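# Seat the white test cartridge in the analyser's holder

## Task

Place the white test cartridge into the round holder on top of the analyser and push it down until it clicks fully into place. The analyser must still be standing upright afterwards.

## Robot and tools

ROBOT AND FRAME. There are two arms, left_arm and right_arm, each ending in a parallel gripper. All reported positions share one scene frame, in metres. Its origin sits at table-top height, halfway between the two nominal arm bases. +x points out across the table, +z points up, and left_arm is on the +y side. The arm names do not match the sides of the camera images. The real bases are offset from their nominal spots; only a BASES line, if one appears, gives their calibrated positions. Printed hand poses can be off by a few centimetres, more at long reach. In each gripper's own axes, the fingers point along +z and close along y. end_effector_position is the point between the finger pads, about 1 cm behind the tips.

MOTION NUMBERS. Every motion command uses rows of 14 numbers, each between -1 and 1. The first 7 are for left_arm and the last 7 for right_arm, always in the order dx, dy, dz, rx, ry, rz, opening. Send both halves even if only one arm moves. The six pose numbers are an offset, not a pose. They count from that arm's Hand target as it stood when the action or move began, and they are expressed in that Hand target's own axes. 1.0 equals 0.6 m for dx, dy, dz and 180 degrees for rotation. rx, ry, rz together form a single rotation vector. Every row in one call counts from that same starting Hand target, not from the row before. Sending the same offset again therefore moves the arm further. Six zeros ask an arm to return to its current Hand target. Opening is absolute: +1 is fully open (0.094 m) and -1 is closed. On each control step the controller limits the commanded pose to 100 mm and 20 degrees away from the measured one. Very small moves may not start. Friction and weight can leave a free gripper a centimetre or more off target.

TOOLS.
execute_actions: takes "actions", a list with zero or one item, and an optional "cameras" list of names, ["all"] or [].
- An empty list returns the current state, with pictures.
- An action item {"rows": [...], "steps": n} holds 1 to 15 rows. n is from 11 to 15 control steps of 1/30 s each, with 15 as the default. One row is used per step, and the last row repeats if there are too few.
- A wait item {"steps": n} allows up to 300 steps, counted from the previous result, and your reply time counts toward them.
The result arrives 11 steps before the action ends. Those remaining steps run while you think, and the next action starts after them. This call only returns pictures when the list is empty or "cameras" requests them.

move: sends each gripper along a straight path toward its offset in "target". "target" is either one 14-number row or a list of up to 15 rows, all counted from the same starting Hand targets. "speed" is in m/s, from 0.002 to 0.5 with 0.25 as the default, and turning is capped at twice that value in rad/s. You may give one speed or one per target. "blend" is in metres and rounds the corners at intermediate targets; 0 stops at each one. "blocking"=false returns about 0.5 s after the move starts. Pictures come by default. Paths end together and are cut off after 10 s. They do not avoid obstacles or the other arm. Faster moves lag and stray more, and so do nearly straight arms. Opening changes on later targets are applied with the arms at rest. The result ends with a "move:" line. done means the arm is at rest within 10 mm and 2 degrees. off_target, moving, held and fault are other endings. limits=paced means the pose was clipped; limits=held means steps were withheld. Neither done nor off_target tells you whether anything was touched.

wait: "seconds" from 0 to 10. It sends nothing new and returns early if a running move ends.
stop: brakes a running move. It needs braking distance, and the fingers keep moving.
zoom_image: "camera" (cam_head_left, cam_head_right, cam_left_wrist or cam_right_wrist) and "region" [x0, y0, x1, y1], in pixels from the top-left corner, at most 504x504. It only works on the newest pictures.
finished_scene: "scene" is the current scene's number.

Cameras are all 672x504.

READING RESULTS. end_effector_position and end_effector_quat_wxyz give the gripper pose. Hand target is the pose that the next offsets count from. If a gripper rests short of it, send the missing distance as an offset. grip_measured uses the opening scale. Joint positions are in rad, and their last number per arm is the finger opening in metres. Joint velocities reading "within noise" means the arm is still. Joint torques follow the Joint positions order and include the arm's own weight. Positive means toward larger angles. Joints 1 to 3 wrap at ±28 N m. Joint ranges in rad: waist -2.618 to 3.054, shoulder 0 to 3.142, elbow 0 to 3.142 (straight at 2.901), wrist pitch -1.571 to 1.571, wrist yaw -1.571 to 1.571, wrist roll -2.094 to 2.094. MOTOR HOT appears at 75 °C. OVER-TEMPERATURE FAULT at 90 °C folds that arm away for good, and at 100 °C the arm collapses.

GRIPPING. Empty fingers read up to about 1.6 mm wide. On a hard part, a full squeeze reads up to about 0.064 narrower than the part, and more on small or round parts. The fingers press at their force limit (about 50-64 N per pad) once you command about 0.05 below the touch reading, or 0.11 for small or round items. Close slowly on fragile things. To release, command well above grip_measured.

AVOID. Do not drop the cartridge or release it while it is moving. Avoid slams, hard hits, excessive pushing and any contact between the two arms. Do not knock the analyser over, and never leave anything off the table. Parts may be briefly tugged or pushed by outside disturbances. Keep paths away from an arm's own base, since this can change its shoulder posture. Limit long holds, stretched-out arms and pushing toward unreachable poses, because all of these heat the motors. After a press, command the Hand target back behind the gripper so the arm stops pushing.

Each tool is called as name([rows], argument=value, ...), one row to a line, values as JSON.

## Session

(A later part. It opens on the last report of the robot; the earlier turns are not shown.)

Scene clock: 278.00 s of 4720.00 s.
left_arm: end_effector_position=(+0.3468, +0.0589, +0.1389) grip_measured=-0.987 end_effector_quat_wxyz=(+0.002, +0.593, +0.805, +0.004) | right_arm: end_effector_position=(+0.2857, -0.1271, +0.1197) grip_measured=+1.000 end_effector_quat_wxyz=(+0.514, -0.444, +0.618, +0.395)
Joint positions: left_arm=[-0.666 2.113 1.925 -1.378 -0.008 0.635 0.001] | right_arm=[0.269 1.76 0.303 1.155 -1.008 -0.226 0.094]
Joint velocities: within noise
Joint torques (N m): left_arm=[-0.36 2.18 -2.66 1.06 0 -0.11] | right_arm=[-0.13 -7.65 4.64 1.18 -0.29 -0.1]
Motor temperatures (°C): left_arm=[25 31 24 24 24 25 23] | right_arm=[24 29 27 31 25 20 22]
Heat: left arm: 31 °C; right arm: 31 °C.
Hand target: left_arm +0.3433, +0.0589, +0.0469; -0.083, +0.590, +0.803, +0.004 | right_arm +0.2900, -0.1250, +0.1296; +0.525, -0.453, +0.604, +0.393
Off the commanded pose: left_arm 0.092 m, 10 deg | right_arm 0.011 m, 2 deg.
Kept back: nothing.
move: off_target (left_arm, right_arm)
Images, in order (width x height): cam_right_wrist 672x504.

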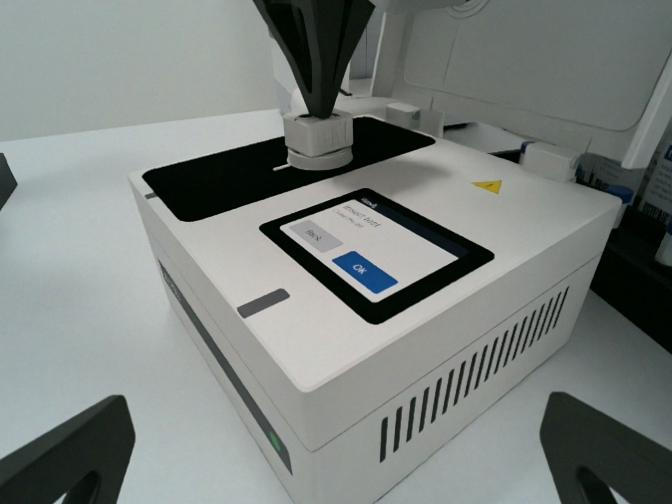

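execute_actions(actions=[], cameras=["cam_right_wrist", "cam_left_wrist"])

Scene clock: 279.87 s of 4720.00 s.
left_arm: end_effector_position=(+0.3468, +0.0589, +0.1389) grip_measured=-0.987 end_effector_quat_wxyz=(+0.002, +0.593, +0.805, +0.004) | right_arm: end_effector_position=(+0.2857, -0.1271, +0.1197) grip_measured=+1.000 end_effector_quat_wxyz=(+0.514, -0.444, +0.618, +0.395)
Joint positions: left_arm=[-0.666 2.113 1.925 -1.378 -0.008 0.635 0.001] | right_arm=[0.269 1.76 0.303 1.155 -1.008 -0.226 0.094]
Joint velocities: within noise
Joint torques (N m): left_arm=[-0.35 2.18 -2.66 1.07 0 -0.11] | right_arm=[-0.13 -7.68 4.66 1.19 -0.29 -0.11]
Motor temperatures (°C): left_arm=[25 31 24 24 24 25 23] | right_arm=[24 29 27 31 25 20 22]
Heat: left arm: 31 °C; right arm: 31 °C.
Hand target: left_arm +0.3433, +0.0589, +0.0469; -0.083, +0.590, +0.803, +0.004 | right_arm +0.2900, -0.1250, +0.1296; +0.525, -0.453, +0.604, +0.393
Off the commanded pose: left_arm 0.092 m, 10 deg | right_arm 0.011 m, 2 deg.
Steps of this call (1-56: nothing new was sent). Readings (end_effector_position of left_arm | right_arm):
1: (+0.3468, +0.0589, +0.1389) | (+0.2857, -0.1271, +0.1197)
2: (+0.3468, +0.0589, +0.1389) | (+0.2857, -0.1271, +0.1197)
4: (+0.3468, +0.0589, +0.1389) | (+0.2857, -0.1271, +0.1197)
8: (+0.3468, +0.0589, +0.1389) | (+0.2857, -0.1271, +0.1197)
56: the state above
Images, in order (width x height): cam_left_wrist 672x504, cam_right_wrist 672x504.

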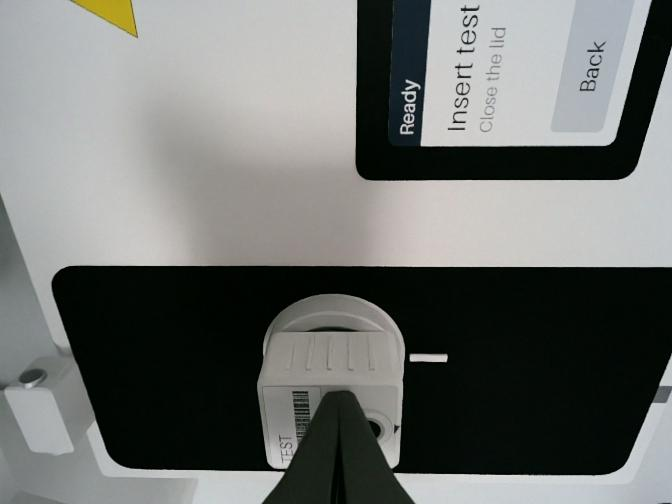

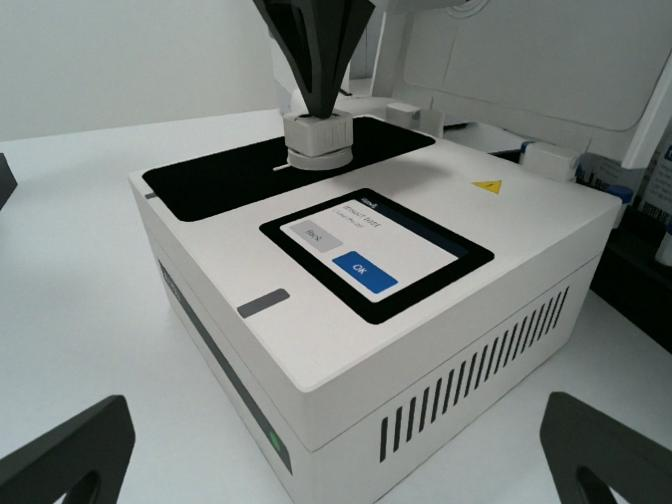

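zoom_image(camera="cam_right_wrist", region=[275, 95, 360, 180])

zoom_image(camera="cam_left_wrist", region=[240, 280, 460, 490])

Scaled by 5.929.

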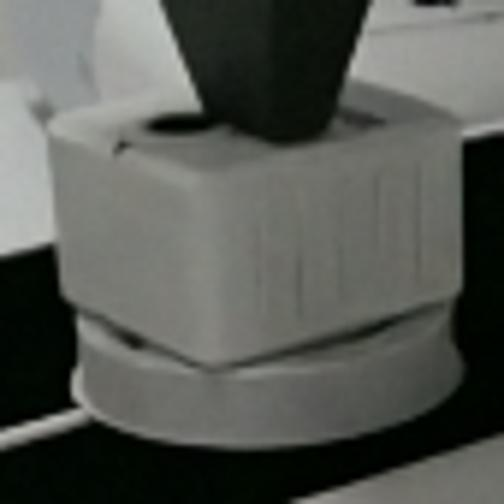

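Scaled by 2.291.

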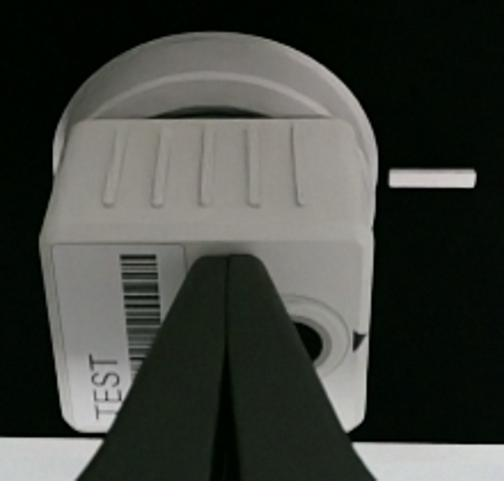

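move([
  [-0.0011,0.0008,0.0082,0,0,0,-1,0,0,0,0,0,0,1],
  [0.0184,0.0278,0.0075,0,0,0,-1,0,0,0,0,0,0,1],
  [-0.0206,-0.0262,0.0075,0,0,0,-1,0,0,0,0,0,0,1],
  [-0.0281,0.0203,0.0075,0,0,0,-1,0,0,0,0,0,0,1],
  [0.0259,-0.0187,0.0075,0,0,0,-1,0,0,0,0,0,0,1],
  [0.0184,0.0278,0.0075,0,0,0,-1,0,0,0,0,0,0,1],
  [-0.0206,-0.0262,0.0075,0,0,0,-1,0,0,0,0,0,0,1],
  [-0.0011,0.0008,0.0082,0,0,0,-1,0,0,0,0,0,0,1],
], blend=0.005, speed=0.1, cameras=["cam_right_wrist", "cam_left_wrist"])

zoom_image(camera="cam_right_wrist", region=[275, 95, 360, 180])

Scene clock: 289.03 s of 4720.00 s.
left_arm: end_effector_position=(+0.3465, +0.0589, +0.1384) grip_measured=-0.987 end_effector_quat_wxyz=(+0.012, +0.591, +0.806, +0.017) | right_arm: end_effector_position=(+0.2857, -0.1271, +0.1197) grip_measured=+1.000 end_effector_quat_wxyz=(+0.514, -0.444, +0.618, +0.395)
Joint positions: left_arm=[-0.678 2.09 1.888 -1.345 -0.034 0.619 0.001] | right_arm=[0.269 1.76 0.303 1.155 -1.008 -0.226 0.094]
Joint velocities: within noise
Joint torques (N m): left_arm=[0.75 4.27 -1.17 0.95 0.29 0.03] | right_arm=[-0.13 -7.68 4.68 1.19 -0.31 -0.11]
Motor temperatures (°C): left_arm=[25 29 24 25 24 25 23] | right_arm=[24 29 27 31 25 20 22]
Heat: left arm: 29 °C; right arm: 31 °C.
Hand target: left_arm +0.3434, +0.0588, +0.0420; -0.082, +0.590, +0.803, +0.004 | right_arm +0.2900, -0.1250, +0.1296; +0.525, -0.453, +0.604, +0.393
Off the commanded pose: left_arm 0.097 m, 11 deg | right_arm 0.011 m, 2 deg.
Kept back: nothing.
move: off_target (left_arm, right_arm); limits=paced
Images, in order (width x height): cam_left_wrist 672x504, cam_right_wrist 672x504.

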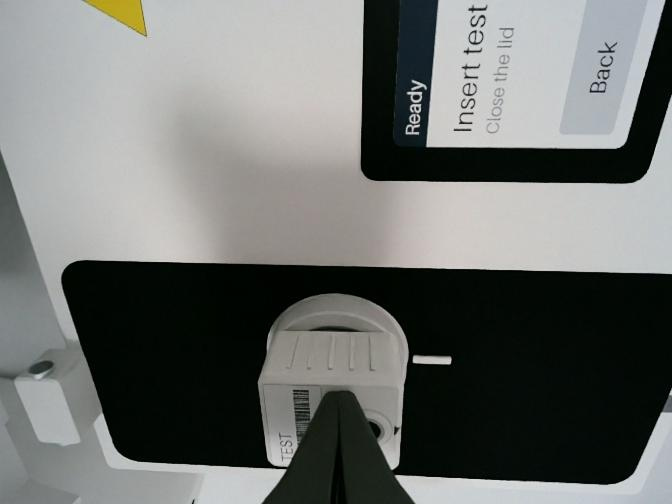

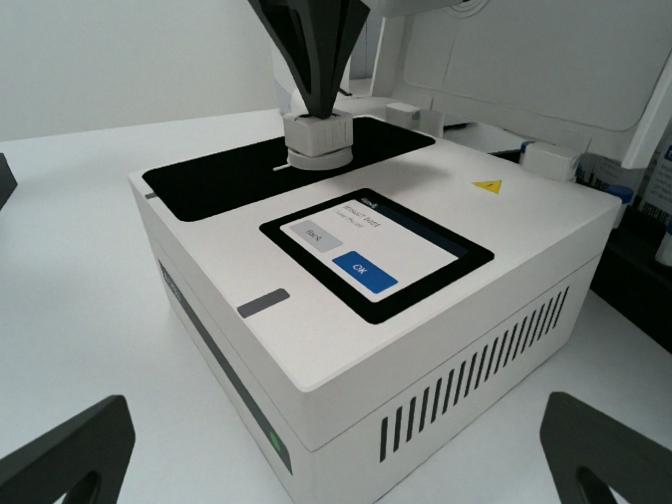

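Scaled by 5.929.

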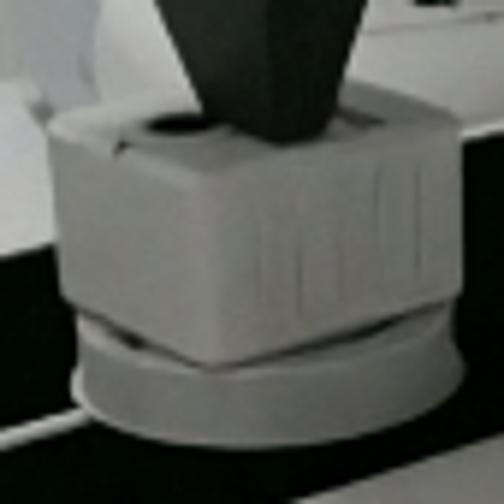

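move(target=[0.0175,-0.0126,-0.138,-0.0214,-0.032,0,-1,0,0,0,0,0,0,1], speed=0.15, cameras=[])

execute_actions([
  {"rows": [[-0.0049,0.0035,0.136,0.0214,0.032,0,-1,0,0,0,0,0,0,1]], "steps": 15},
], cameras=[])

execute_actions([
  {"steps": 20},
], cameras=["cam_right_wrist"])

zoom_image(camera="cam_right_wrist", region=[275, 95, 360, 180])

Scene clock: 291.53 s of 4720.00 s.
left_arm: end_effector_position=(+0.3470, +0.0567, +0.1454) grip_measured=-0.987 end_effector_quat_wxyz=(+0.010, +0.591, +0.806, +0.010) | right_arm: end_effector_position=(+0.2857, -0.1271, +0.1197) grip_measured=+1.000 end_effector_quat_wxyz=(+0.514, -0.444, +0.618, +0.395)
Joint positions: left_arm=[-0.675 2.104 1.937 -1.384 -0.019 0.622 0.001] | right_arm=[0.269 1.76 0.303 1.155 -1.008 -0.226 0.094]
Joint velocities: within noise
Joint torques (N m): left_arm=[0.59 -6.53 5.6 0.14 0.19 0.06] | right_arm=[-0.08 -7.62 4.68 1.19 -0.29 -0.1]
Motor temperatures (°C): left_arm=[25 29 24 25 24 25 23] | right_arm=[24 29 27 31 25 20 22]
Heat: left arm: 29 °C; right arm: 31 °C.
Hand target: left_arm +0.3437, +0.0580, +0.1257; -0.022, +0.592, +0.806, +0.001 | right_arm +0.2900, -0.1250, +0.1296; +0.525, -0.453, +0.604, +0.393
Off the commanded pose: left_arm 0.020 m, 4 deg | right_arm 0.011 m, 2 deg.
Kept back: nothing.
move: off_target (left_arm, right_arm)
No camera images: "cameras" was empty.

Scene clock: 291.67 s of 4720.00 s.
left_arm: end_effector_position=(+0.3458, +0.0577, +0.1384) grip_measured=-0.987 end_effector_quat_wxyz=(+0.002, +0.591, +0.806, +0.010) | right_arm: end_effector_position=(+0.2857, -0.1271, +0.1197) grip_measured=+1.000 end_effector_quat_wxyz=(+0.514, -0.444, +0.618, +0.395)
Joint positions: left_arm=[-0.675 2.113 1.923 -1.377 -0.019 0.622 0.001] | right_arm=[0.269 1.76 0.303 1.155 -1.008 -0.226 0.094]
Joint velocities: within noise
Joint torques (N m): left_arm=[0.43 2.4 -2.95 1.1 0.14 0.03] | right_arm=[-0.16 -7.68 4.72 1.19 -0.28 -0.1]
Motor temperatures (°C): left_arm=[25 29 24 25 24 25 23] | right_arm=[24 29 27 31 25 20 22]
Heat: left arm: 29 °C; right arm: 31 °C.
Hand target: left_arm +0.3437, +0.0581, +0.0440; -0.083, +0.590, +0.803, +0.004 | right_arm +0.2900, -0.1250, +0.1296; +0.525, -0.453, +0.604, +0.393
Steps of this call (1-4: this action's first 4). Readings (end_effector_position of left_arm | right_arm):
1: (+0.3456, +0.0578, +0.1388) | (+0.2857, -0.1271, +0.1197)
2: (+0.3457, +0.0577, +0.1384) | (+0.2857, -0.1271, +0.1197)
4: the state above
No camera images: "cameras" was empty.

Scene clock: 292.33 s of 4720.00 s.
left_arm: end_effector_position=(+0.3458, +0.0577, +0.1384) grip_measured=-0.987 end_effector_quat_wxyz=(+0.002, +0.591, +0.806, +0.010) | right_arm: end_effector_position=(+0.2857, -0.1271, +0.1197) grip_measured=+1.000 end_effector_quat_wxyz=(+0.514, -0.444, +0.618, +0.395)
Joint positions: left_arm=[-0.675 2.113 1.923 -1.377 -0.019 0.622 0.001] | right_arm=[0.269 1.76 0.303 1.155 -1.008 -0.226 0.094]
Joint velocities: within noise
Joint torques (N m): left_arm=[0.43 2.44 -2.93 1.13 0.14 0.02] | right_arm=[-0.16 -7.64 4.64 1.19 -0.28 -0.11]
Motor temperatures (°C): left_arm=[25 29 24 25 24 25 23] | right_arm=[24 29 27 31 25 20 22]
Heat: left arm: 29 °C; right arm: 31 °C.
Hand target: left_arm +0.3437, +0.0581, +0.0440; -0.083, +0.590, +0.803, +0.004 | right_arm +0.2900, -0.1250, +0.1296; +0.525, -0.453, +0.604, +0.393
Off the commanded pose: left_arm 0.094 m, 10 deg | right_arm 0.011 m, 2 deg.
Steps of this call (1-11: your previous action's last 11; 12-20: nothing new was sent). Readings (end_effector_position of left_arm | right_arm):
1: (+0.3458, +0.0577, +0.1384) | (+0.2857, -0.1271, +0.1197)
2: (+0.3458, +0.0577, +0.1384) | (+0.2857, -0.1271, +0.1197)
4: (+0.3458, +0.0577, +0.1384) | (+0.2857, -0.1271, +0.1197)
8: (+0.3458, +0.0577, +0.1384) | (+0.2857, -0.1271, +0.1197)
20: the state above
Images, in order (width x height): cam_right_wrist 672x504.

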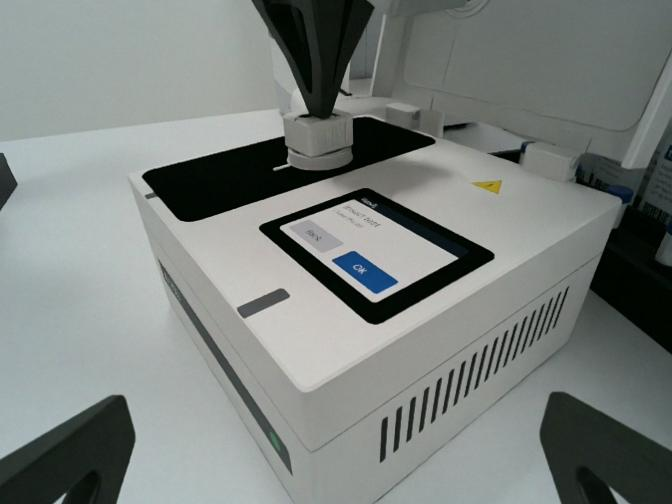

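Scaled by 5.929.

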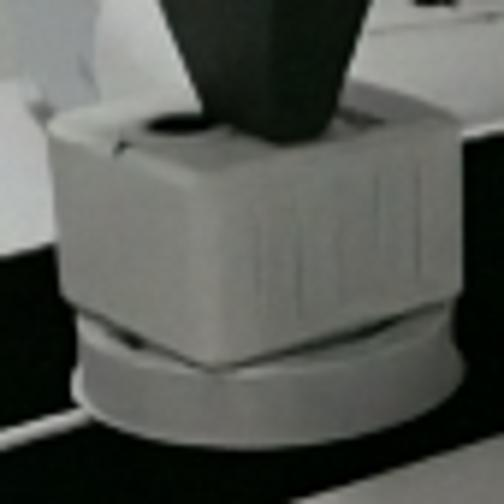

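move([
  [0.0296,-0.0146,-0.2236,-0.0293,-0.0439,0,-1,0,0,0,0,0,0,1],
  [0.0296,-0.0146,-0.2236,-0.0293,-0.0439,0,0.1,0,0,0,0,0,0,1],
], speed=0.15, cameras=["cam_left_wrist"])

zoom_image(camera="cam_left_wrist", region=[220, 280, 460, 500])

Scene clock: 301.77 s of 4720.00 s.
left_arm: end_effector_position=(+0.3436, +0.0602, +0.1770) grip_measured=+0.098 end_effector_quat_wxyz=(-0.004, +0.592, +0.806, +0.006) | right_arm: end_effector_position=(+0.2857, -0.1271, +0.1197) grip_measured=+1.000 end_effector_quat_wxyz=(+0.514, -0.444, +0.618, +0.395)
Joint positions: left_arm=[-0.669 2.137 2.116 -1.557 -0.011 0.629 0.052] | right_arm=[0.269 1.76 0.303 1.155 -1.008 -0.226 0.094]
Joint velocities: within noise
Joint torques (N m): left_arm=[0.73 -9.77 7.9 0.12 0.11 0.06] | right_arm=[-0.17 -7.69 4.64 1.18 -0.29 -0.1]
Motor temperatures (°C): left_arm=[25 29 24 25 24 25 23] | right_arm=[24 29 27 32 25 20 22]
Heat: left arm: 29 °C; right arm: 32 °C.
Hand target: left_arm +0.3476, +0.0584, +0.1796; +0.000, +0.592, +0.806, +0.000 | right_arm +0.2900, -0.1250, +0.1296; +0.525, -0.453, +0.604, +0.393
Off the commanded pose: left_arm 0.005 m, 1 deg | right_arm 0.011 m, 2 deg.
Kept back: nothing.
move: off_target (right_arm)
Images, in order (width x height): cam_left_wrist 672x504.

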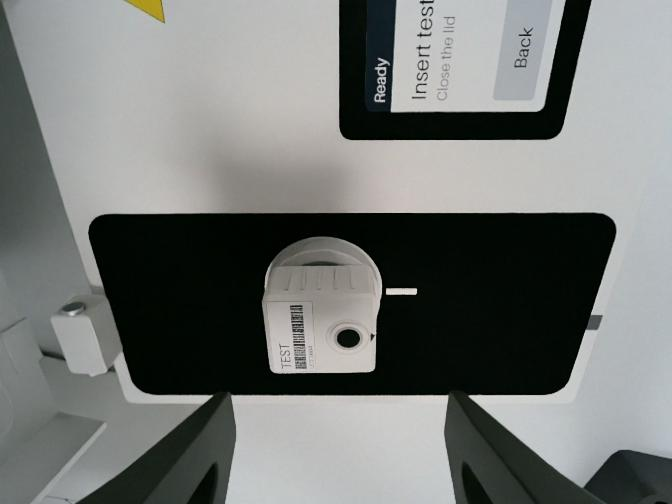

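Scaled by 2.100.

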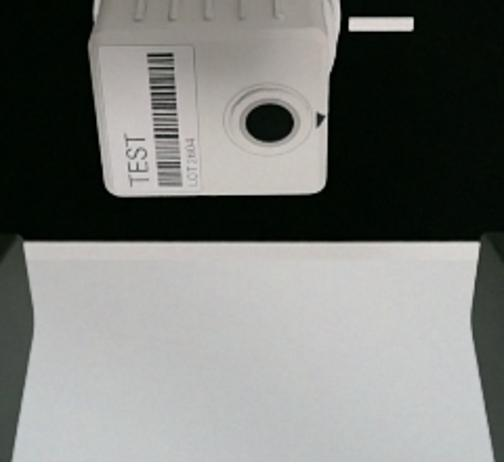

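zoom_image(camera="cam_left_wrist", region=[255, 225, 425, 385])

zoom_image(camera="cam_right_wrist", region=[275, 95, 360, 180])

Scaled by 2.965.

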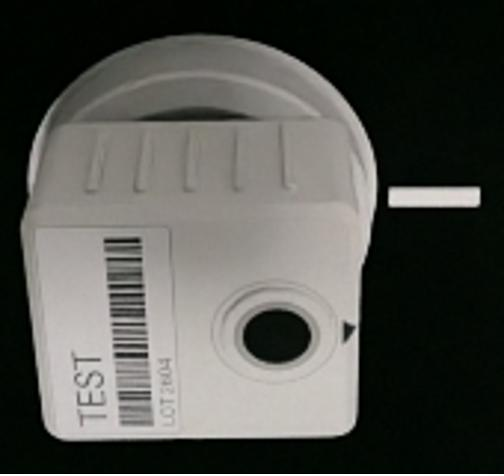

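This scene's latest camera images include none from cam_right_wrist. They are from: cam_left_wrist. cam_right_wrist's image comes with the result of a call that names it in "cameras".

move(target=[-0.0015,0.0055,0.0877,0,0,0,0.1,0,0,0,0,0,0,1], speed=0.12, cameras=["cam_left_wrist"])

Scene clock: 305.23 s of 4720.00 s.
left_arm: end_effector_position=(+0.3505, +0.0579, +0.1291) grip_measured=+0.098 end_effector_quat_wxyz=(-0.002, +0.591, +0.806, +0.005) | right_arm: end_effector_position=(+0.2857, -0.1271, +0.1197) grip_measured=+1.000 end_effector_quat_wxyz=(+0.514, -0.444, +0.618, +0.395)
Joint positions: left_arm=[-0.664 2.137 1.924 -1.361 -0.011 0.633 0.052] | right_arm=[0.269 1.76 0.303 1.155 -1.008 -0.226 0.094]
Joint velocities: within noise
Joint torques (N m): left_arm=[0.68 -11.48 4.38 0.33 0.11 0.07] | right_arm=[-0.1 -7.68 4.63 1.18 -0.3 -0.1]
Motor temperatures (°C): left_arm=[25 31 24 25 24 25 23] | right_arm=[24 29 27 32 25 20 22]
Heat: left arm: 31 °C; right arm: 32 °C.
Hand target: left_arm +0.3510, +0.0585, +0.1270; +0.000, +0.592, +0.806, +0.000 | right_arm +0.2900, -0.1250, +0.1296; +0.525, -0.453, +0.604, +0.393
Off the commanded pose: left_arm 0.002 m, 1 deg | right_arm 0.011 m, 2 deg.
Kept back: nothing.
move: off_target (right_arm)
Images, in order (width x height): cam_left_wrist 672x504.

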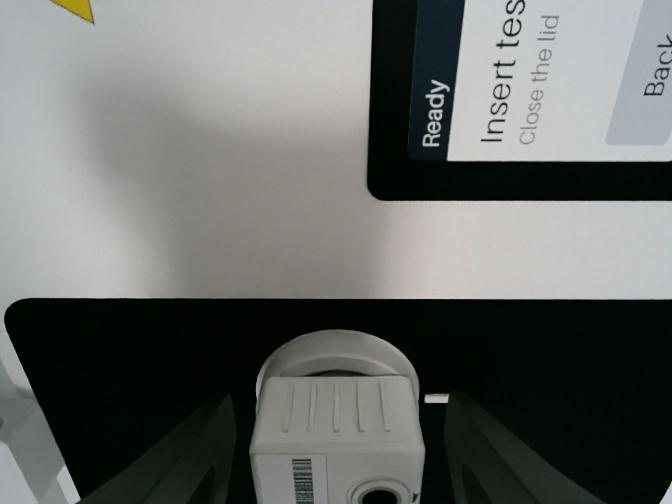

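move([
  [0,0,0,0,0,0,-0.2,0,0,0,0,0,0,1],
  [0,0,0,0,0,0,-0.3,0,0,0,0,0,0,1],
  [0,0,0,0,0,0,-0.42,0,0,0,0,0,0,1],
], speed=0.05, cameras=["cam_left_wrist", "cam_right_wrist"])

zoom_image(camera="cam_right_wrist", region=[275, 95, 360, 180])

Scene clock: 309.03 s of 4720.00 s.
left_arm: end_effector_position=(+0.3509, +0.0576, +0.1290) grip_measured=-0.274 end_effector_quat_wxyz=(-0.001, +0.592, +0.806, +0.005) | right_arm: end_effector_position=(+0.2857, -0.1271, +0.1197) grip_measured=+1.000 end_effector_quat_wxyz=(+0.514, -0.444, +0.618, +0.395)
Joint positions: left_arm=[-0.664 2.137 1.924 -1.359 -0.011 0.634 0.034] | right_arm=[0.269 1.76 0.303 1.155 -1.008 -0.226 0.094]
Joint velocities: left_arm=[within noise] | right_arm=[-0.051 0.012 0.012 -0.037 0.095 0.066 0]
Joint torques (N m): left_arm=[0.69 -11.49 4.4 0.34 0.11 0.07] | right_arm=[-0.1 -7.65 4.7 1.19 -0.3 -0.11]
Motor temperatures (°C): left_arm=[25 32 24 25 24 25 23] | right_arm=[24 29 27 32 25 20 22]
Heat: left arm: 32 °C; right arm: 32 °C.
Hand target: left_arm +0.3510, +0.0585, +0.1270; +0.000, +0.592, +0.806, +0.000 | right_arm +0.2900, -0.1250, +0.1296; +0.525, -0.453, +0.604, +0.393
Off the commanded pose: left_arm 0.002 m, 1 deg | right_arm 0.011 m, 2 deg.
Kept back: nothing.
move: off_target (right_arm)
Images, in order (width x height): cam_left_wrist 672x504, cam_right_wrist 672x504.

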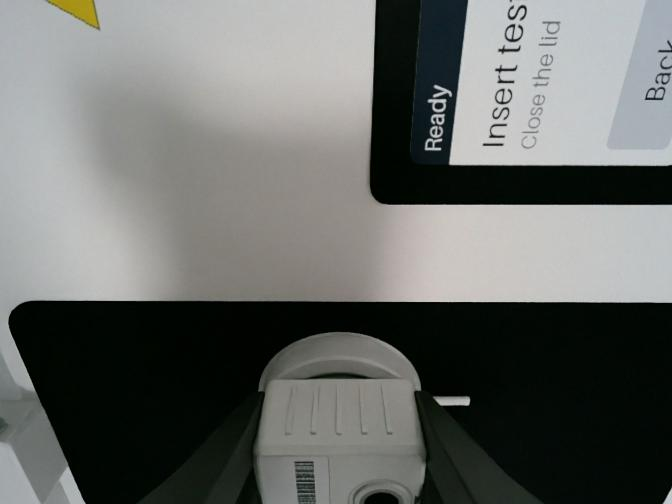

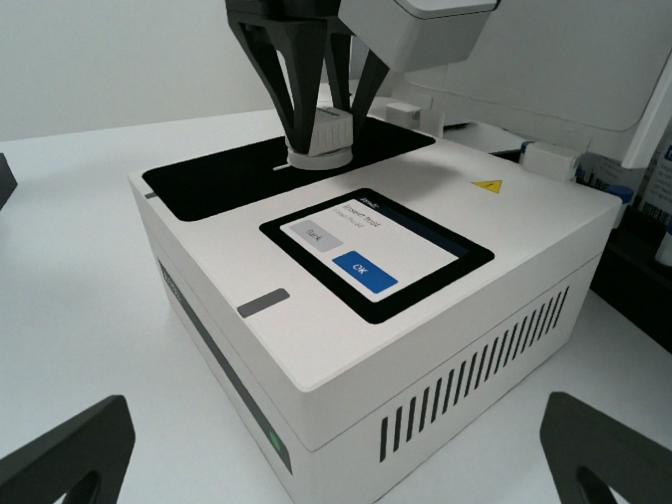

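Scaled by 5.929.

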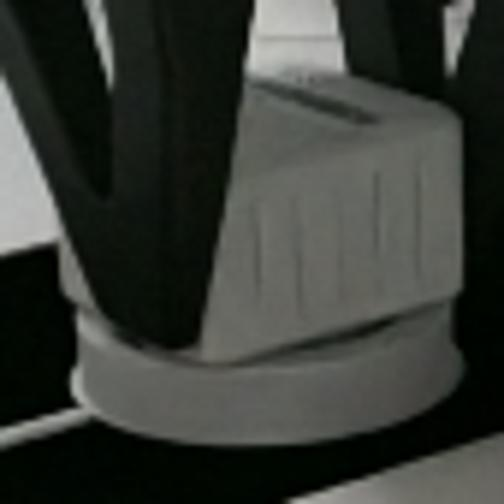

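move(target=[0,0,-0.015,0,0,0,-0.42,0,0,0,0,0,0,1], speed=0.05, cameras=["cam_right_wrist"])

zoom_image(camera="cam_right_wrist", region=[275, 95, 360, 180])

Scene clock: 326.03 s of 4720.00 s.
left_arm: end_effector_position=(+0.3507, +0.0578, +0.1290) grip_measured=-0.274 end_effector_quat_wxyz=(-0.001, +0.592, +0.806, +0.005) | right_arm: end_effector_position=(+0.2857, -0.1271, +0.1197) grip_measured=+1.000 end_effector_quat_wxyz=(+0.514, -0.444, +0.618, +0.395)
Joint positions: left_arm=[-0.664 2.137 1.924 -1.36 -0.011 0.634 0.034] | right_arm=[0.269 1.76 0.303 1.155 -1.008 -0.226 0.094]
Joint velocities: within noise
Joint torques (N m): left_arm=[0.68 -11.48 7.19 0.02 0.11 0.07] | right_arm=[-0.13 -7.71 4.68 1.2 -0.3 -0.11]
Motor temperatures (°C): left_arm=[25 35 24 24 24 25 24] | right_arm=[24 29 27 32 25 20 22]
Heat: left arm: 35 °C; right arm: 32 °C.
Hand target: left_arm +0.3510, +0.0585, +0.1360; +0.000, +0.592, +0.806, +0.000 | right_arm +0.2900, -0.1250, +0.1296; +0.525, -0.453, +0.604, +0.393
Off the commanded pose: left_arm 0.007 m, 1 deg | right_arm 0.011 m, 2 deg.
Kept back: nothing.
move: off_target (right_arm)
Images, in order (width x height): cam_right_wrist 672x504.

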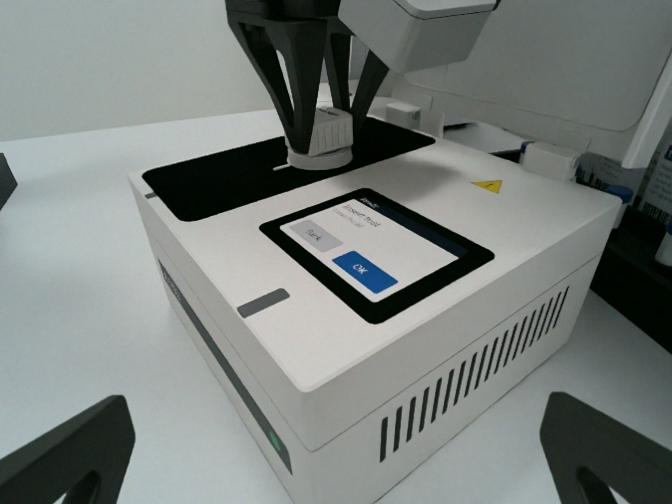

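Scaled by 5.929.

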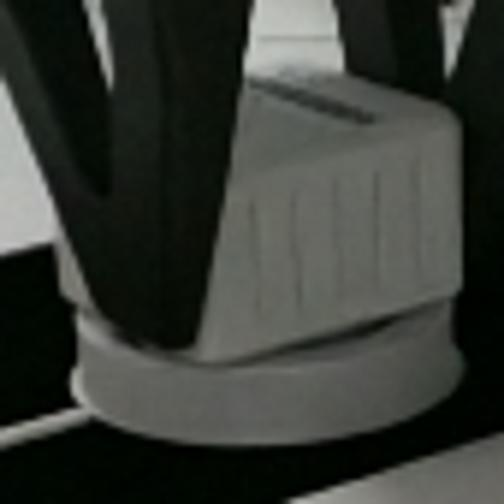

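move(target=[0,0,-0.0125,0,0,0,-0.42,0,0,0,0,0,0,1], speed=0.05, cameras=[])

move(target=[0,0,-0.01,0,0,0,-0.42,0,0,0,0,0,0,1], speed=0.05, cameras=[])

Scene clock: 327.67 s of 4720.00 s.
left_arm: end_effector_position=(+0.3500, +0.0582, +0.1303) grip_measured=-0.274 end_effector_quat_wxyz=(-0.003, +0.592, +0.806, +0.005) | right_arm: end_effector_position=(+0.2857, -0.1271, +0.1197) grip_measured=+1.000 end_effector_quat_wxyz=(+0.514, -0.444, +0.618, +0.395)
Joint positions: left_arm=[-0.664 2.137 1.929 -1.368 -0.01 0.634 0.034] | right_arm=[0.269 1.76 0.303 1.155 -1.008 -0.226 0.094]
Joint velocities: within noise
Joint torques (N m): left_arm=[0.68 -11.48 9.2 -0.19 0.11 0.06] | right_arm=[-0.16 -7.64 4.67 1.2 -0.29 -0.12]
Motor temperatures (°C): left_arm=[25 35 25 24 24 25 24] | right_arm=[24 29 27 32 25 20 22]
Heat: left arm: 35 °C; right arm: 32 °C.
Hand target: left_arm +0.3509, +0.0586, +0.1434; +0.000, +0.592, +0.806, +0.000 | right_arm +0.2900, -0.1250, +0.1296; +0.525, -0.453, +0.604, +0.393
Off the commanded pose: left_arm 0.013 m, 1 deg | right_arm 0.011 m, 2 deg.
Kept back: nothing.
move: off_target (left_arm, right_arm)
No camera images: "cameras" was empty.

Scene clock: 328.37 s of 4720.00 s.
left_arm: end_effector_position=(+0.3502, +0.0580, +0.1311) grip_measured=-0.274 end_effector_quat_wxyz=(-0.005, +0.592, +0.806, +0.005) | right_arm: end_effector_position=(+0.2857, -0.1271, +0.1197) grip_measured=+1.000 end_effector_quat_wxyz=(+0.514, -0.444, +0.618, +0.395)
Joint positions: left_arm=[-0.664 2.144 1.942 -1.38 -0.01 0.634 0.034] | right_arm=[0.269 1.76 0.303 1.155 -1.008 -0.226 0.094]
Joint velocities: within noise
Joint torques (N m): left_arm=[0.68 -12.04 10.15 -0.31 0.1 0.07] | right_arm=[-0.14 -7.65 4.62 1.2 -0.28 -0.11]
Motor temperatures (°C): left_arm=[25 35 25 24 24 25 24] | right_arm=[24 29 27 32 25 20 22]
Heat: left arm: 35 °C; right arm: 32 °C.
Hand target: left_arm +0.3509, +0.0586, +0.1494; +0.000, +0.592, +0.806, +0.000 | right_arm +0.2900, -0.1250, +0.1296; +0.525, -0.453, +0.604, +0.393
Off the commanded pose: left_arm 0.018 m, 1 deg | right_arm 0.011 m, 2 deg.
Kept back: nothing.
move: off_target (left_arm, right_arm)
No camera images: "cameras" was empty.

move(target=[0,0,-0.01,0,0,0,-0.42,0,0,0,0,0,0,1], speed=0.05, cameras=["cam_right_wrist"])

zoom_image(camera="cam_right_wrist", region=[275, 95, 360, 180])

Scene clock: 329.83 s of 4720.00 s.
left_arm: end_effector_position=(+0.3503, +0.0578, +0.1457) grip_measured=-0.274 end_effector_quat_wxyz=(-0.003, +0.592, +0.806, +0.005) | right_arm: end_effector_position=(+0.2857, -0.1271, +0.1197) grip_measured=+1.000 end_effector_quat_wxyz=(+0.514, -0.444, +0.618, +0.395)
Joint positions: left_arm=[-0.664 2.144 2 -1.433 -0.009 0.634 0.034] | right_arm=[0.269 1.76 0.303 1.155 -1.008 -0.226 0.094]
Joint velocities: within noise
Joint torques (N m): left_arm=[0.68 -11.41 8.21 -0.08 0.1 0.07] | right_arm=[-0.16 -7.71 4.68 1.19 -0.3 -0.12]
Motor temperatures (°C): left_arm=[25 35 25 24 24 25 24] | right_arm=[24 29 27 32 25 20 22]
Heat: left arm: 35 °C; right arm: 32 °C.
Hand target: left_arm +0.3509, +0.0586, +0.1555; +0.000, +0.592, +0.806, +0.000 | right_arm +0.2900, -0.1250, +0.1296; +0.525, -0.453, +0.604, +0.393
Off the commanded pose: left_arm 0.010 m, 1 deg | right_arm 0.011 m, 2 deg.
Kept back: nothing.
move: off_target (right_arm)
Images, in order (width x height): cam_right_wrist 672x504.

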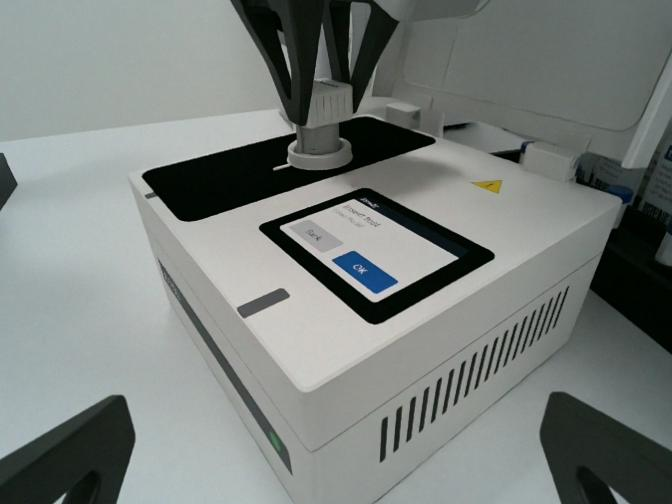

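Scaled by 5.929.

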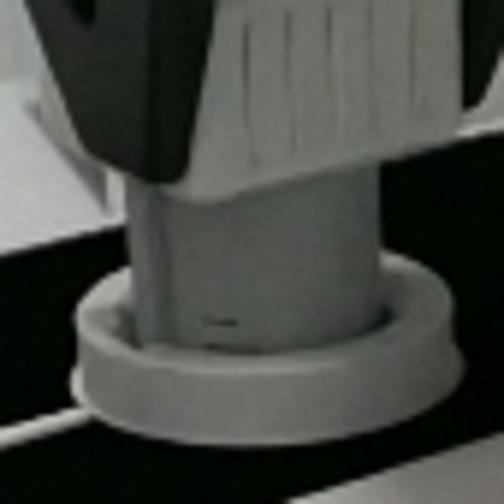

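zoom_image(camera="cam_right_wrist", region=[285, 120, 355, 172])

Scaled by 7.200.

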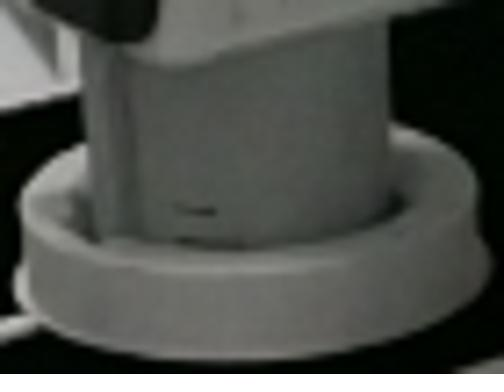

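move(target=[0,0,0.058,0,0,0,-0.42,0,0,0,0,0,0,1], speed=0.08, cameras=["cam_right_wrist"])

zoom_image(camera="cam_right_wrist", region=[275, 95, 360, 180])

Scene clock: 339.97 s of 4720.00 s.
left_arm: end_effector_position=(+0.3508, +0.0574, +0.1280) grip_measured=-0.274 end_effector_quat_wxyz=(+0.000, +0.592, +0.806, +0.005) | right_arm: end_effector_position=(+0.2857, -0.1271, +0.1197) grip_measured=+1.000 end_effector_quat_wxyz=(+0.514, -0.444, +0.618, +0.395)
Joint positions: left_arm=[-0.664 2.136 1.918 -1.354 -0.009 0.634 0.034] | right_arm=[0.269 1.76 0.303 1.155 -1.008 -0.226 0.094]
Joint velocities: within noise
Joint torques (N m): left_arm=[0.68 -11.34 3.04 0.53 0.1 0.06] | right_arm=[-0.16 -7.62 4.68 1.19 -0.29 -0.1]
Motor temperatures (°C): left_arm=[25 36 26 24 24 25 24] | right_arm=[24 29 27 32 25 20 22]
Heat: left arm: 36 °C; right arm: 32 °C.
Hand target: left_arm +0.3510, +0.0585, +0.1206; +0.000, +0.592, +0.806, +0.000 | right_arm +0.2900, -0.1250, +0.1296; +0.525, -0.453, +0.604, +0.393
Off the commanded pose: left_arm 0.007 m, 1 deg | right_arm 0.011 m, 2 deg.
Kept back: nothing.
move: off_target (right_arm)
Images, in order (width x height): cam_right_wrist 672x504.

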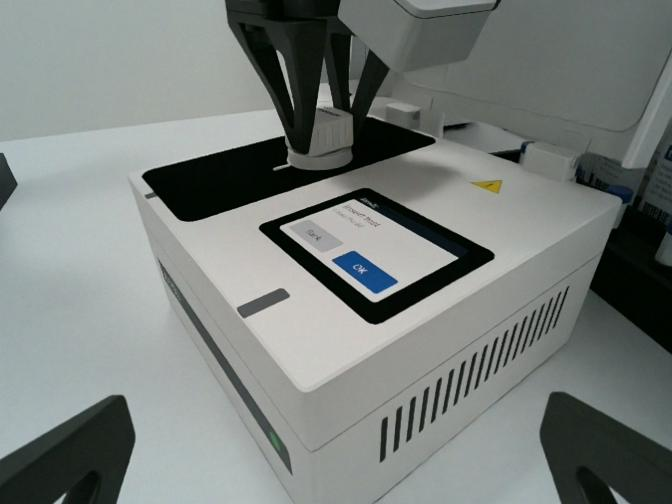

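Scaled by 5.929.

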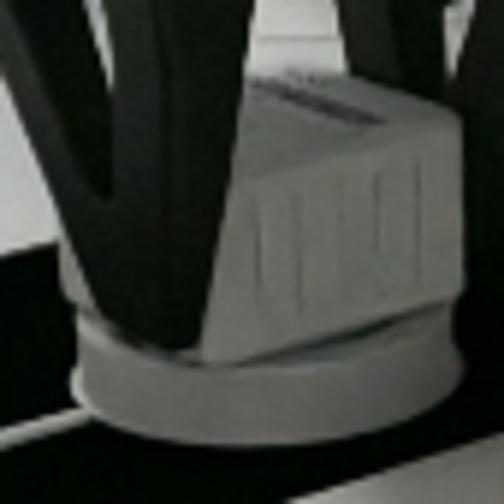

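move([
  [0,0,0,0,0,0,-0.24,0,0,0,0,0,0,1],
  [0,0,0,0,0,0,-0.05,0,0,0,0,0,0,1],
  [0,0,0,0,0,0,0.1,0,0,0,0,0,0,1],
  [0.0112,-0.0067,-0.095,0,0,0,0.1,0,0,0,0,0,0,1],
  [0.0112,-0.0067,-0.095,0,0,0,-1,0,0,0,0,0,0,1],
], speed=0.15, cameras=["cam_left_wrist"])

Scene clock: 346.00 s of 4720.00 s.
left_arm: end_effector_position=(+0.3406, +0.0648, +0.1639) grip_measured=-0.986 end_effector_quat_wxyz=(-0.019, +0.593, +0.805, +0.004) | right_arm: end_effector_position=(+0.2857, -0.1271, +0.1197) grip_measured=+1.000 end_effector_quat_wxyz=(+0.514, -0.444, +0.618, +0.395)
Joint positions: left_arm=[-0.664 2.135 2.06 -1.532 -0.009 0.637 0.001] | right_arm=[0.269 1.76 0.303 1.155 -1.008 -0.226 0.094]
Joint velocities: within noise
Joint torques (N m): left_arm=[0.87 -12.29 8.02 0.08 0.09 0.06] | right_arm=[-0.14 -7.64 4.66 1.18 -0.3 -0.11]
Motor temperatures (°C): left_arm=[25 35 26 24 24 25 24] | right_arm=[24 29 27 32 25 20 22]
Heat: left arm: 35 °C; right arm: 32 °C.
Hand target: left_arm +0.3451, +0.0638, +0.1777; +0.000, +0.592, +0.806, +0.000 | right_arm +0.2900, -0.1250, +0.1296; +0.525, -0.453, +0.604, +0.393
Off the commanded pose: left_arm 0.014 m, 2 deg | right_arm 0.011 m, 2 deg.
Kept back: nothing.
move: off_target (left_arm, right_arm); target 5's new opening was sent with left_arm's hand 0.014 m and 2 deg from that target
Images, in order (width x height): cam_left_wrist 672x504.

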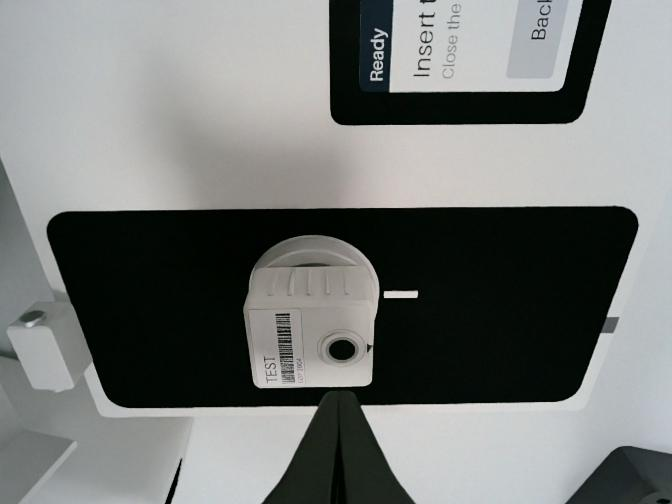

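move([
  [0,0.0033,-0.0288,0,0,0,-1,0,0,0,0,0,0,1],
  [0,0.0033,0.031,-0.007,-0.0105,0,-1,0,0,0,0,0,0,1],
], speed=0.12, cameras=["cam_left_wrist", "cam_right_wrist"])

zoom_image(camera="cam_left_wrist", region=[240, 280, 460, 490])

zoom_image(camera="cam_right_wrist", region=[275, 85, 360, 170])

Scene clock: 348.90 s of 4720.00 s.
left_arm: end_effector_position=(+0.3466, +0.0638, +0.1485) grip_measured=-0.986 end_effector_quat_wxyz=(+0.001, +0.592, +0.806, +0.004) | right_arm: end_effector_position=(+0.2857, -0.1271, +0.1197) grip_measured=+1.000 end_effector_quat_wxyz=(+0.514, -0.444, +0.618, +0.395)
Joint positions: left_arm=[-0.657 2.105 1.951 -1.415 -0.009 0.64 0.001] | right_arm=[0.269 1.76 0.303 1.155 -1.008 -0.226 0.094]
Joint velocities: within noise
Joint torques (N m): left_arm=[0.69 -14.28 4.29 0.35 0.11 0.07] | right_arm=[-0.12 -7.68 4.67 1.17 -0.28 -0.11]
Motor temperatures (°C): left_arm=[25 35 26 24 24 25 24] | right_arm=[24 29 27 32 25 20 22]
Heat: left arm: 35 °C; right arm: 32 °C.
Hand target: left_arm +0.3470, +0.0643, +0.1590; +0.020, +0.592, +0.806, -0.001 | right_arm +0.2900, -0.1250, +0.1296; +0.525, -0.453, +0.604, +0.393
Off the commanded pose: left_arm 0.011 m, 2 deg | right_arm 0.011 m, 2 deg.
Kept back: nothing.
move: off_target (left_arm, right_arm)
Images, in order (width x height): cam_left_wrist 672x504, cam_right_wrist 672x504.

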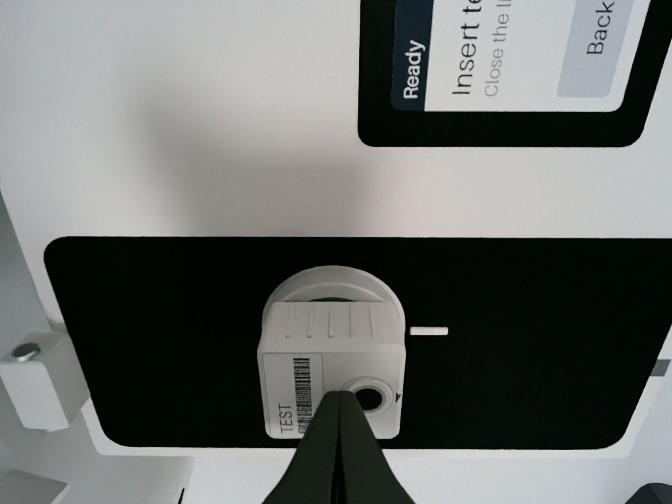

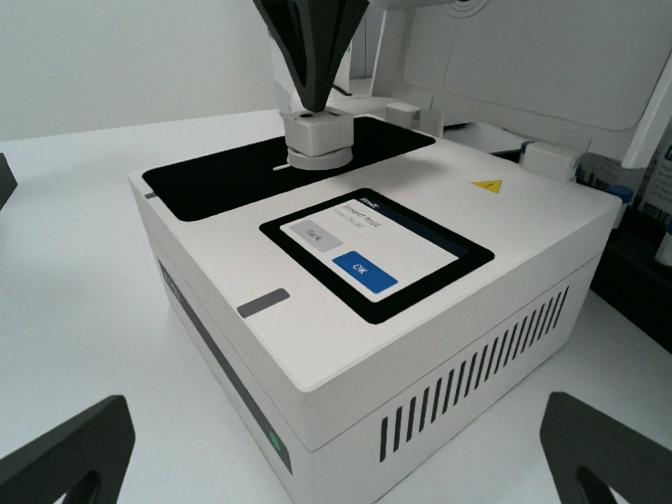

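Scaled by 2.291.

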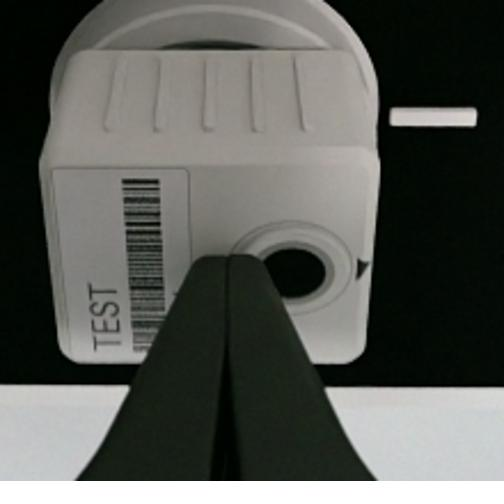

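Scaled by 5.929.

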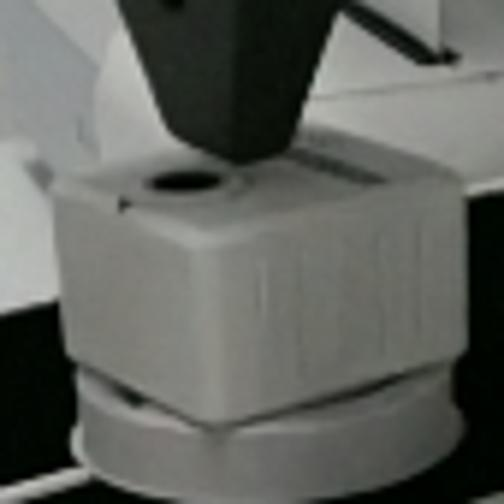

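move(target=[-0.0056,0.0088,0.1965,0.0231,0.0347,0,-1,0,0,0,0,0,0,1], speed=0.12, cameras=["cam_left_wrist", "cam_right_wrist"])

zoom_image(camera="cam_left_wrist", region=[240, 280, 460, 490])

zoom_image(camera="cam_right_wrist", region=[275, 95, 360, 180])

Scene clock: 351.73 s of 4720.00 s.
left_arm: end_effector_position=(+0.3461, +0.0651, +0.1383) grip_measured=-0.986 end_effector_quat_wxyz=(+0.016, +0.592, +0.806, +0.007) | right_arm: end_effector_position=(+0.2857, -0.1271, +0.1197) grip_measured=+1.000 end_effector_quat_wxyz=(+0.514, -0.444, +0.618, +0.395)
Joint positions: left_arm=[-0.657 2.065 1.849 -1.324 -0.013 0.641 0.001] | right_arm=[0.269 1.76 0.303 1.155 -1.008 -0.226 0.094]
Joint velocities: within noise
Joint torques (N m): left_arm=[0.83 3.11 -3.14 1.68 0.09 0.06] | right_arm=[-0.12 -7.65 4.63 1.2 -0.29 -0.12]
Motor temperatures (°C): left_arm=[25 35 25 24 24 25 24] | right_arm=[24 29 27 32 25 20 22]
Heat: left arm: 35 °C; right arm: 32 °C.
Hand target: left_arm +0.3566, +0.0598, +0.0415; -0.046, +0.592, +0.805, +0.002 | right_arm +0.2900, -0.1250, +0.1296; +0.525, -0.453, +0.604, +0.393
Off the commanded pose: left_arm 0.098 m, 7 deg | right_arm 0.011 m, 2 deg.
Kept back: nothing.
move: off_target (left_arm, right_arm)
Images, in order (width x height): cam_left_wrist 672x504, cam_right_wrist 672x504.

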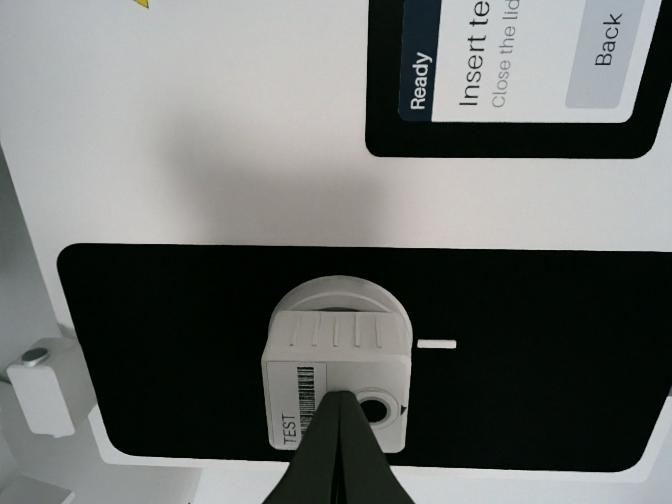

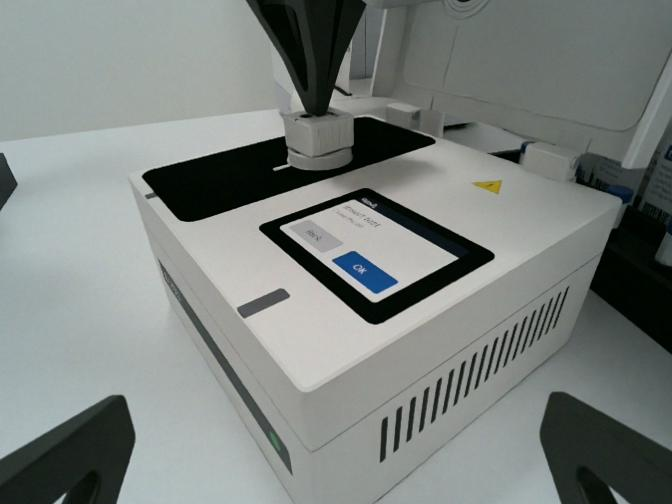

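Scaled by 2.291.

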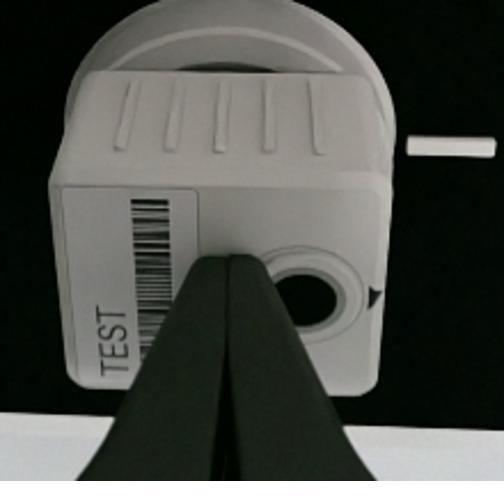

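Scaled by 5.929.

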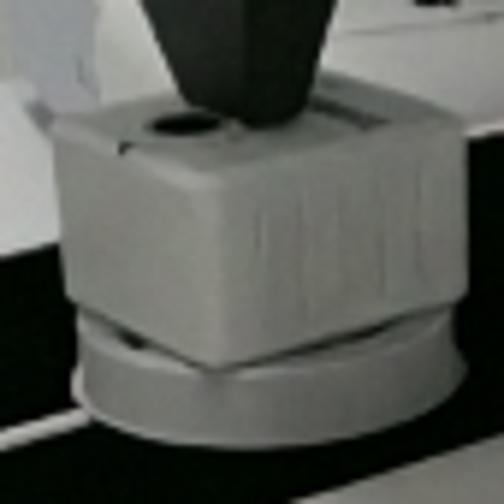

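move([
  [0.0128,-0.0119,0.0005,0.0133,0.0199,0,-1,0,0,0,0,0,0,1],
  [0.0128,-0.0119,0.0005,0.021,0.0314,0,-1,0,0,0,0,0,0,1],
  [0.0128,-0.0119,0.0005,0.0056,0.0083,0,-1,0,0,0,0,0,0,1],
  [0.0128,-0.0119,0.0005,0.0133,0.0199,0,-1,0,0,0,0,0,0,1],
], speed=0.1, cameras=["cam_right_wrist"])

zoom_image(camera="cam_right_wrist", region=[275, 95, 360, 180])

Scene clock: 354.97 s of 4720.00 s.
left_arm: end_effector_position=(+0.3461, +0.0653, +0.1385) grip_measured=-0.986 end_effector_quat_wxyz=(+0.006, +0.592, +0.806, +0.007) | right_arm: end_effector_position=(+0.2857, -0.1271, +0.1197) grip_measured=+1.000 end_effector_quat_wxyz=(+0.514, -0.444, +0.618, +0.395)
Joint positions: left_arm=[-0.657 2.085 1.881 -1.354 -0.014 0.641 0.001] | right_arm=[0.269 1.76 0.303 1.155 -1.008 -0.226 0.094]
Joint velocities: within noise
Joint torques (N m): left_arm=[0.39 4.55 -1.07 1.05 0.05 0.01] | right_arm=[-0.16 -7.68 4.66 1.19 -0.28 -0.11]
Motor temperatures (°C): left_arm=[25 34 25 24 24 25 24] | right_arm=[24 29 27 32 25 20 22]
Heat: left arm: 34 °C; right arm: 32 °C.
Hand target: left_arm +0.3475, +0.0649, +0.0422; -0.083, +0.590, +0.803, +0.004 | right_arm +0.2900, -0.1250, +0.1296; +0.525, -0.453, +0.604, +0.393
Off the commanded pose: left_arm 0.096 m, 10 deg | right_arm 0.011 m, 2 deg.
Kept back: nothing.
move: off_target (left_arm, right_arm)
Images, in order (width x height): cam_right_wrist 672x504.

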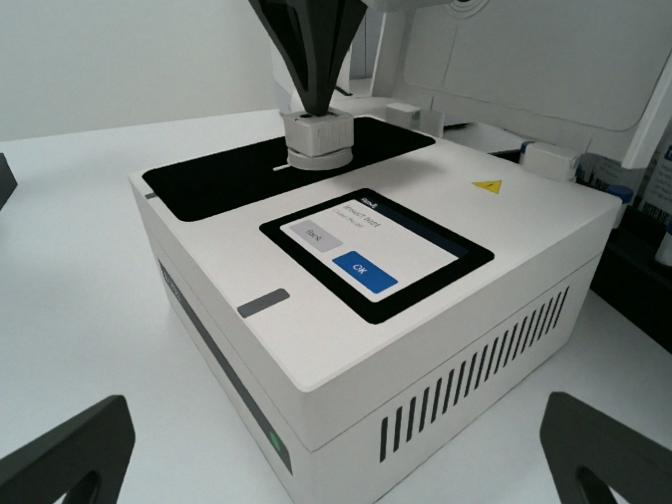

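Scaled by 5.929.

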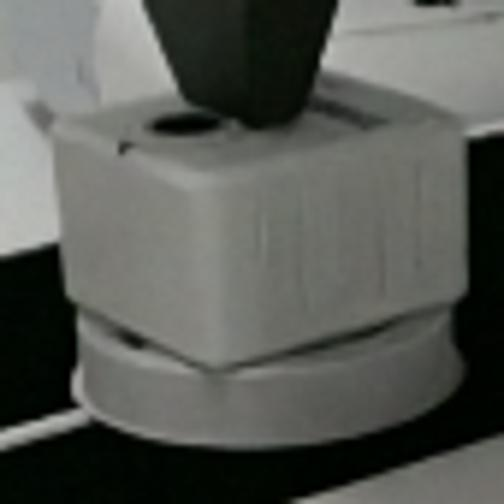

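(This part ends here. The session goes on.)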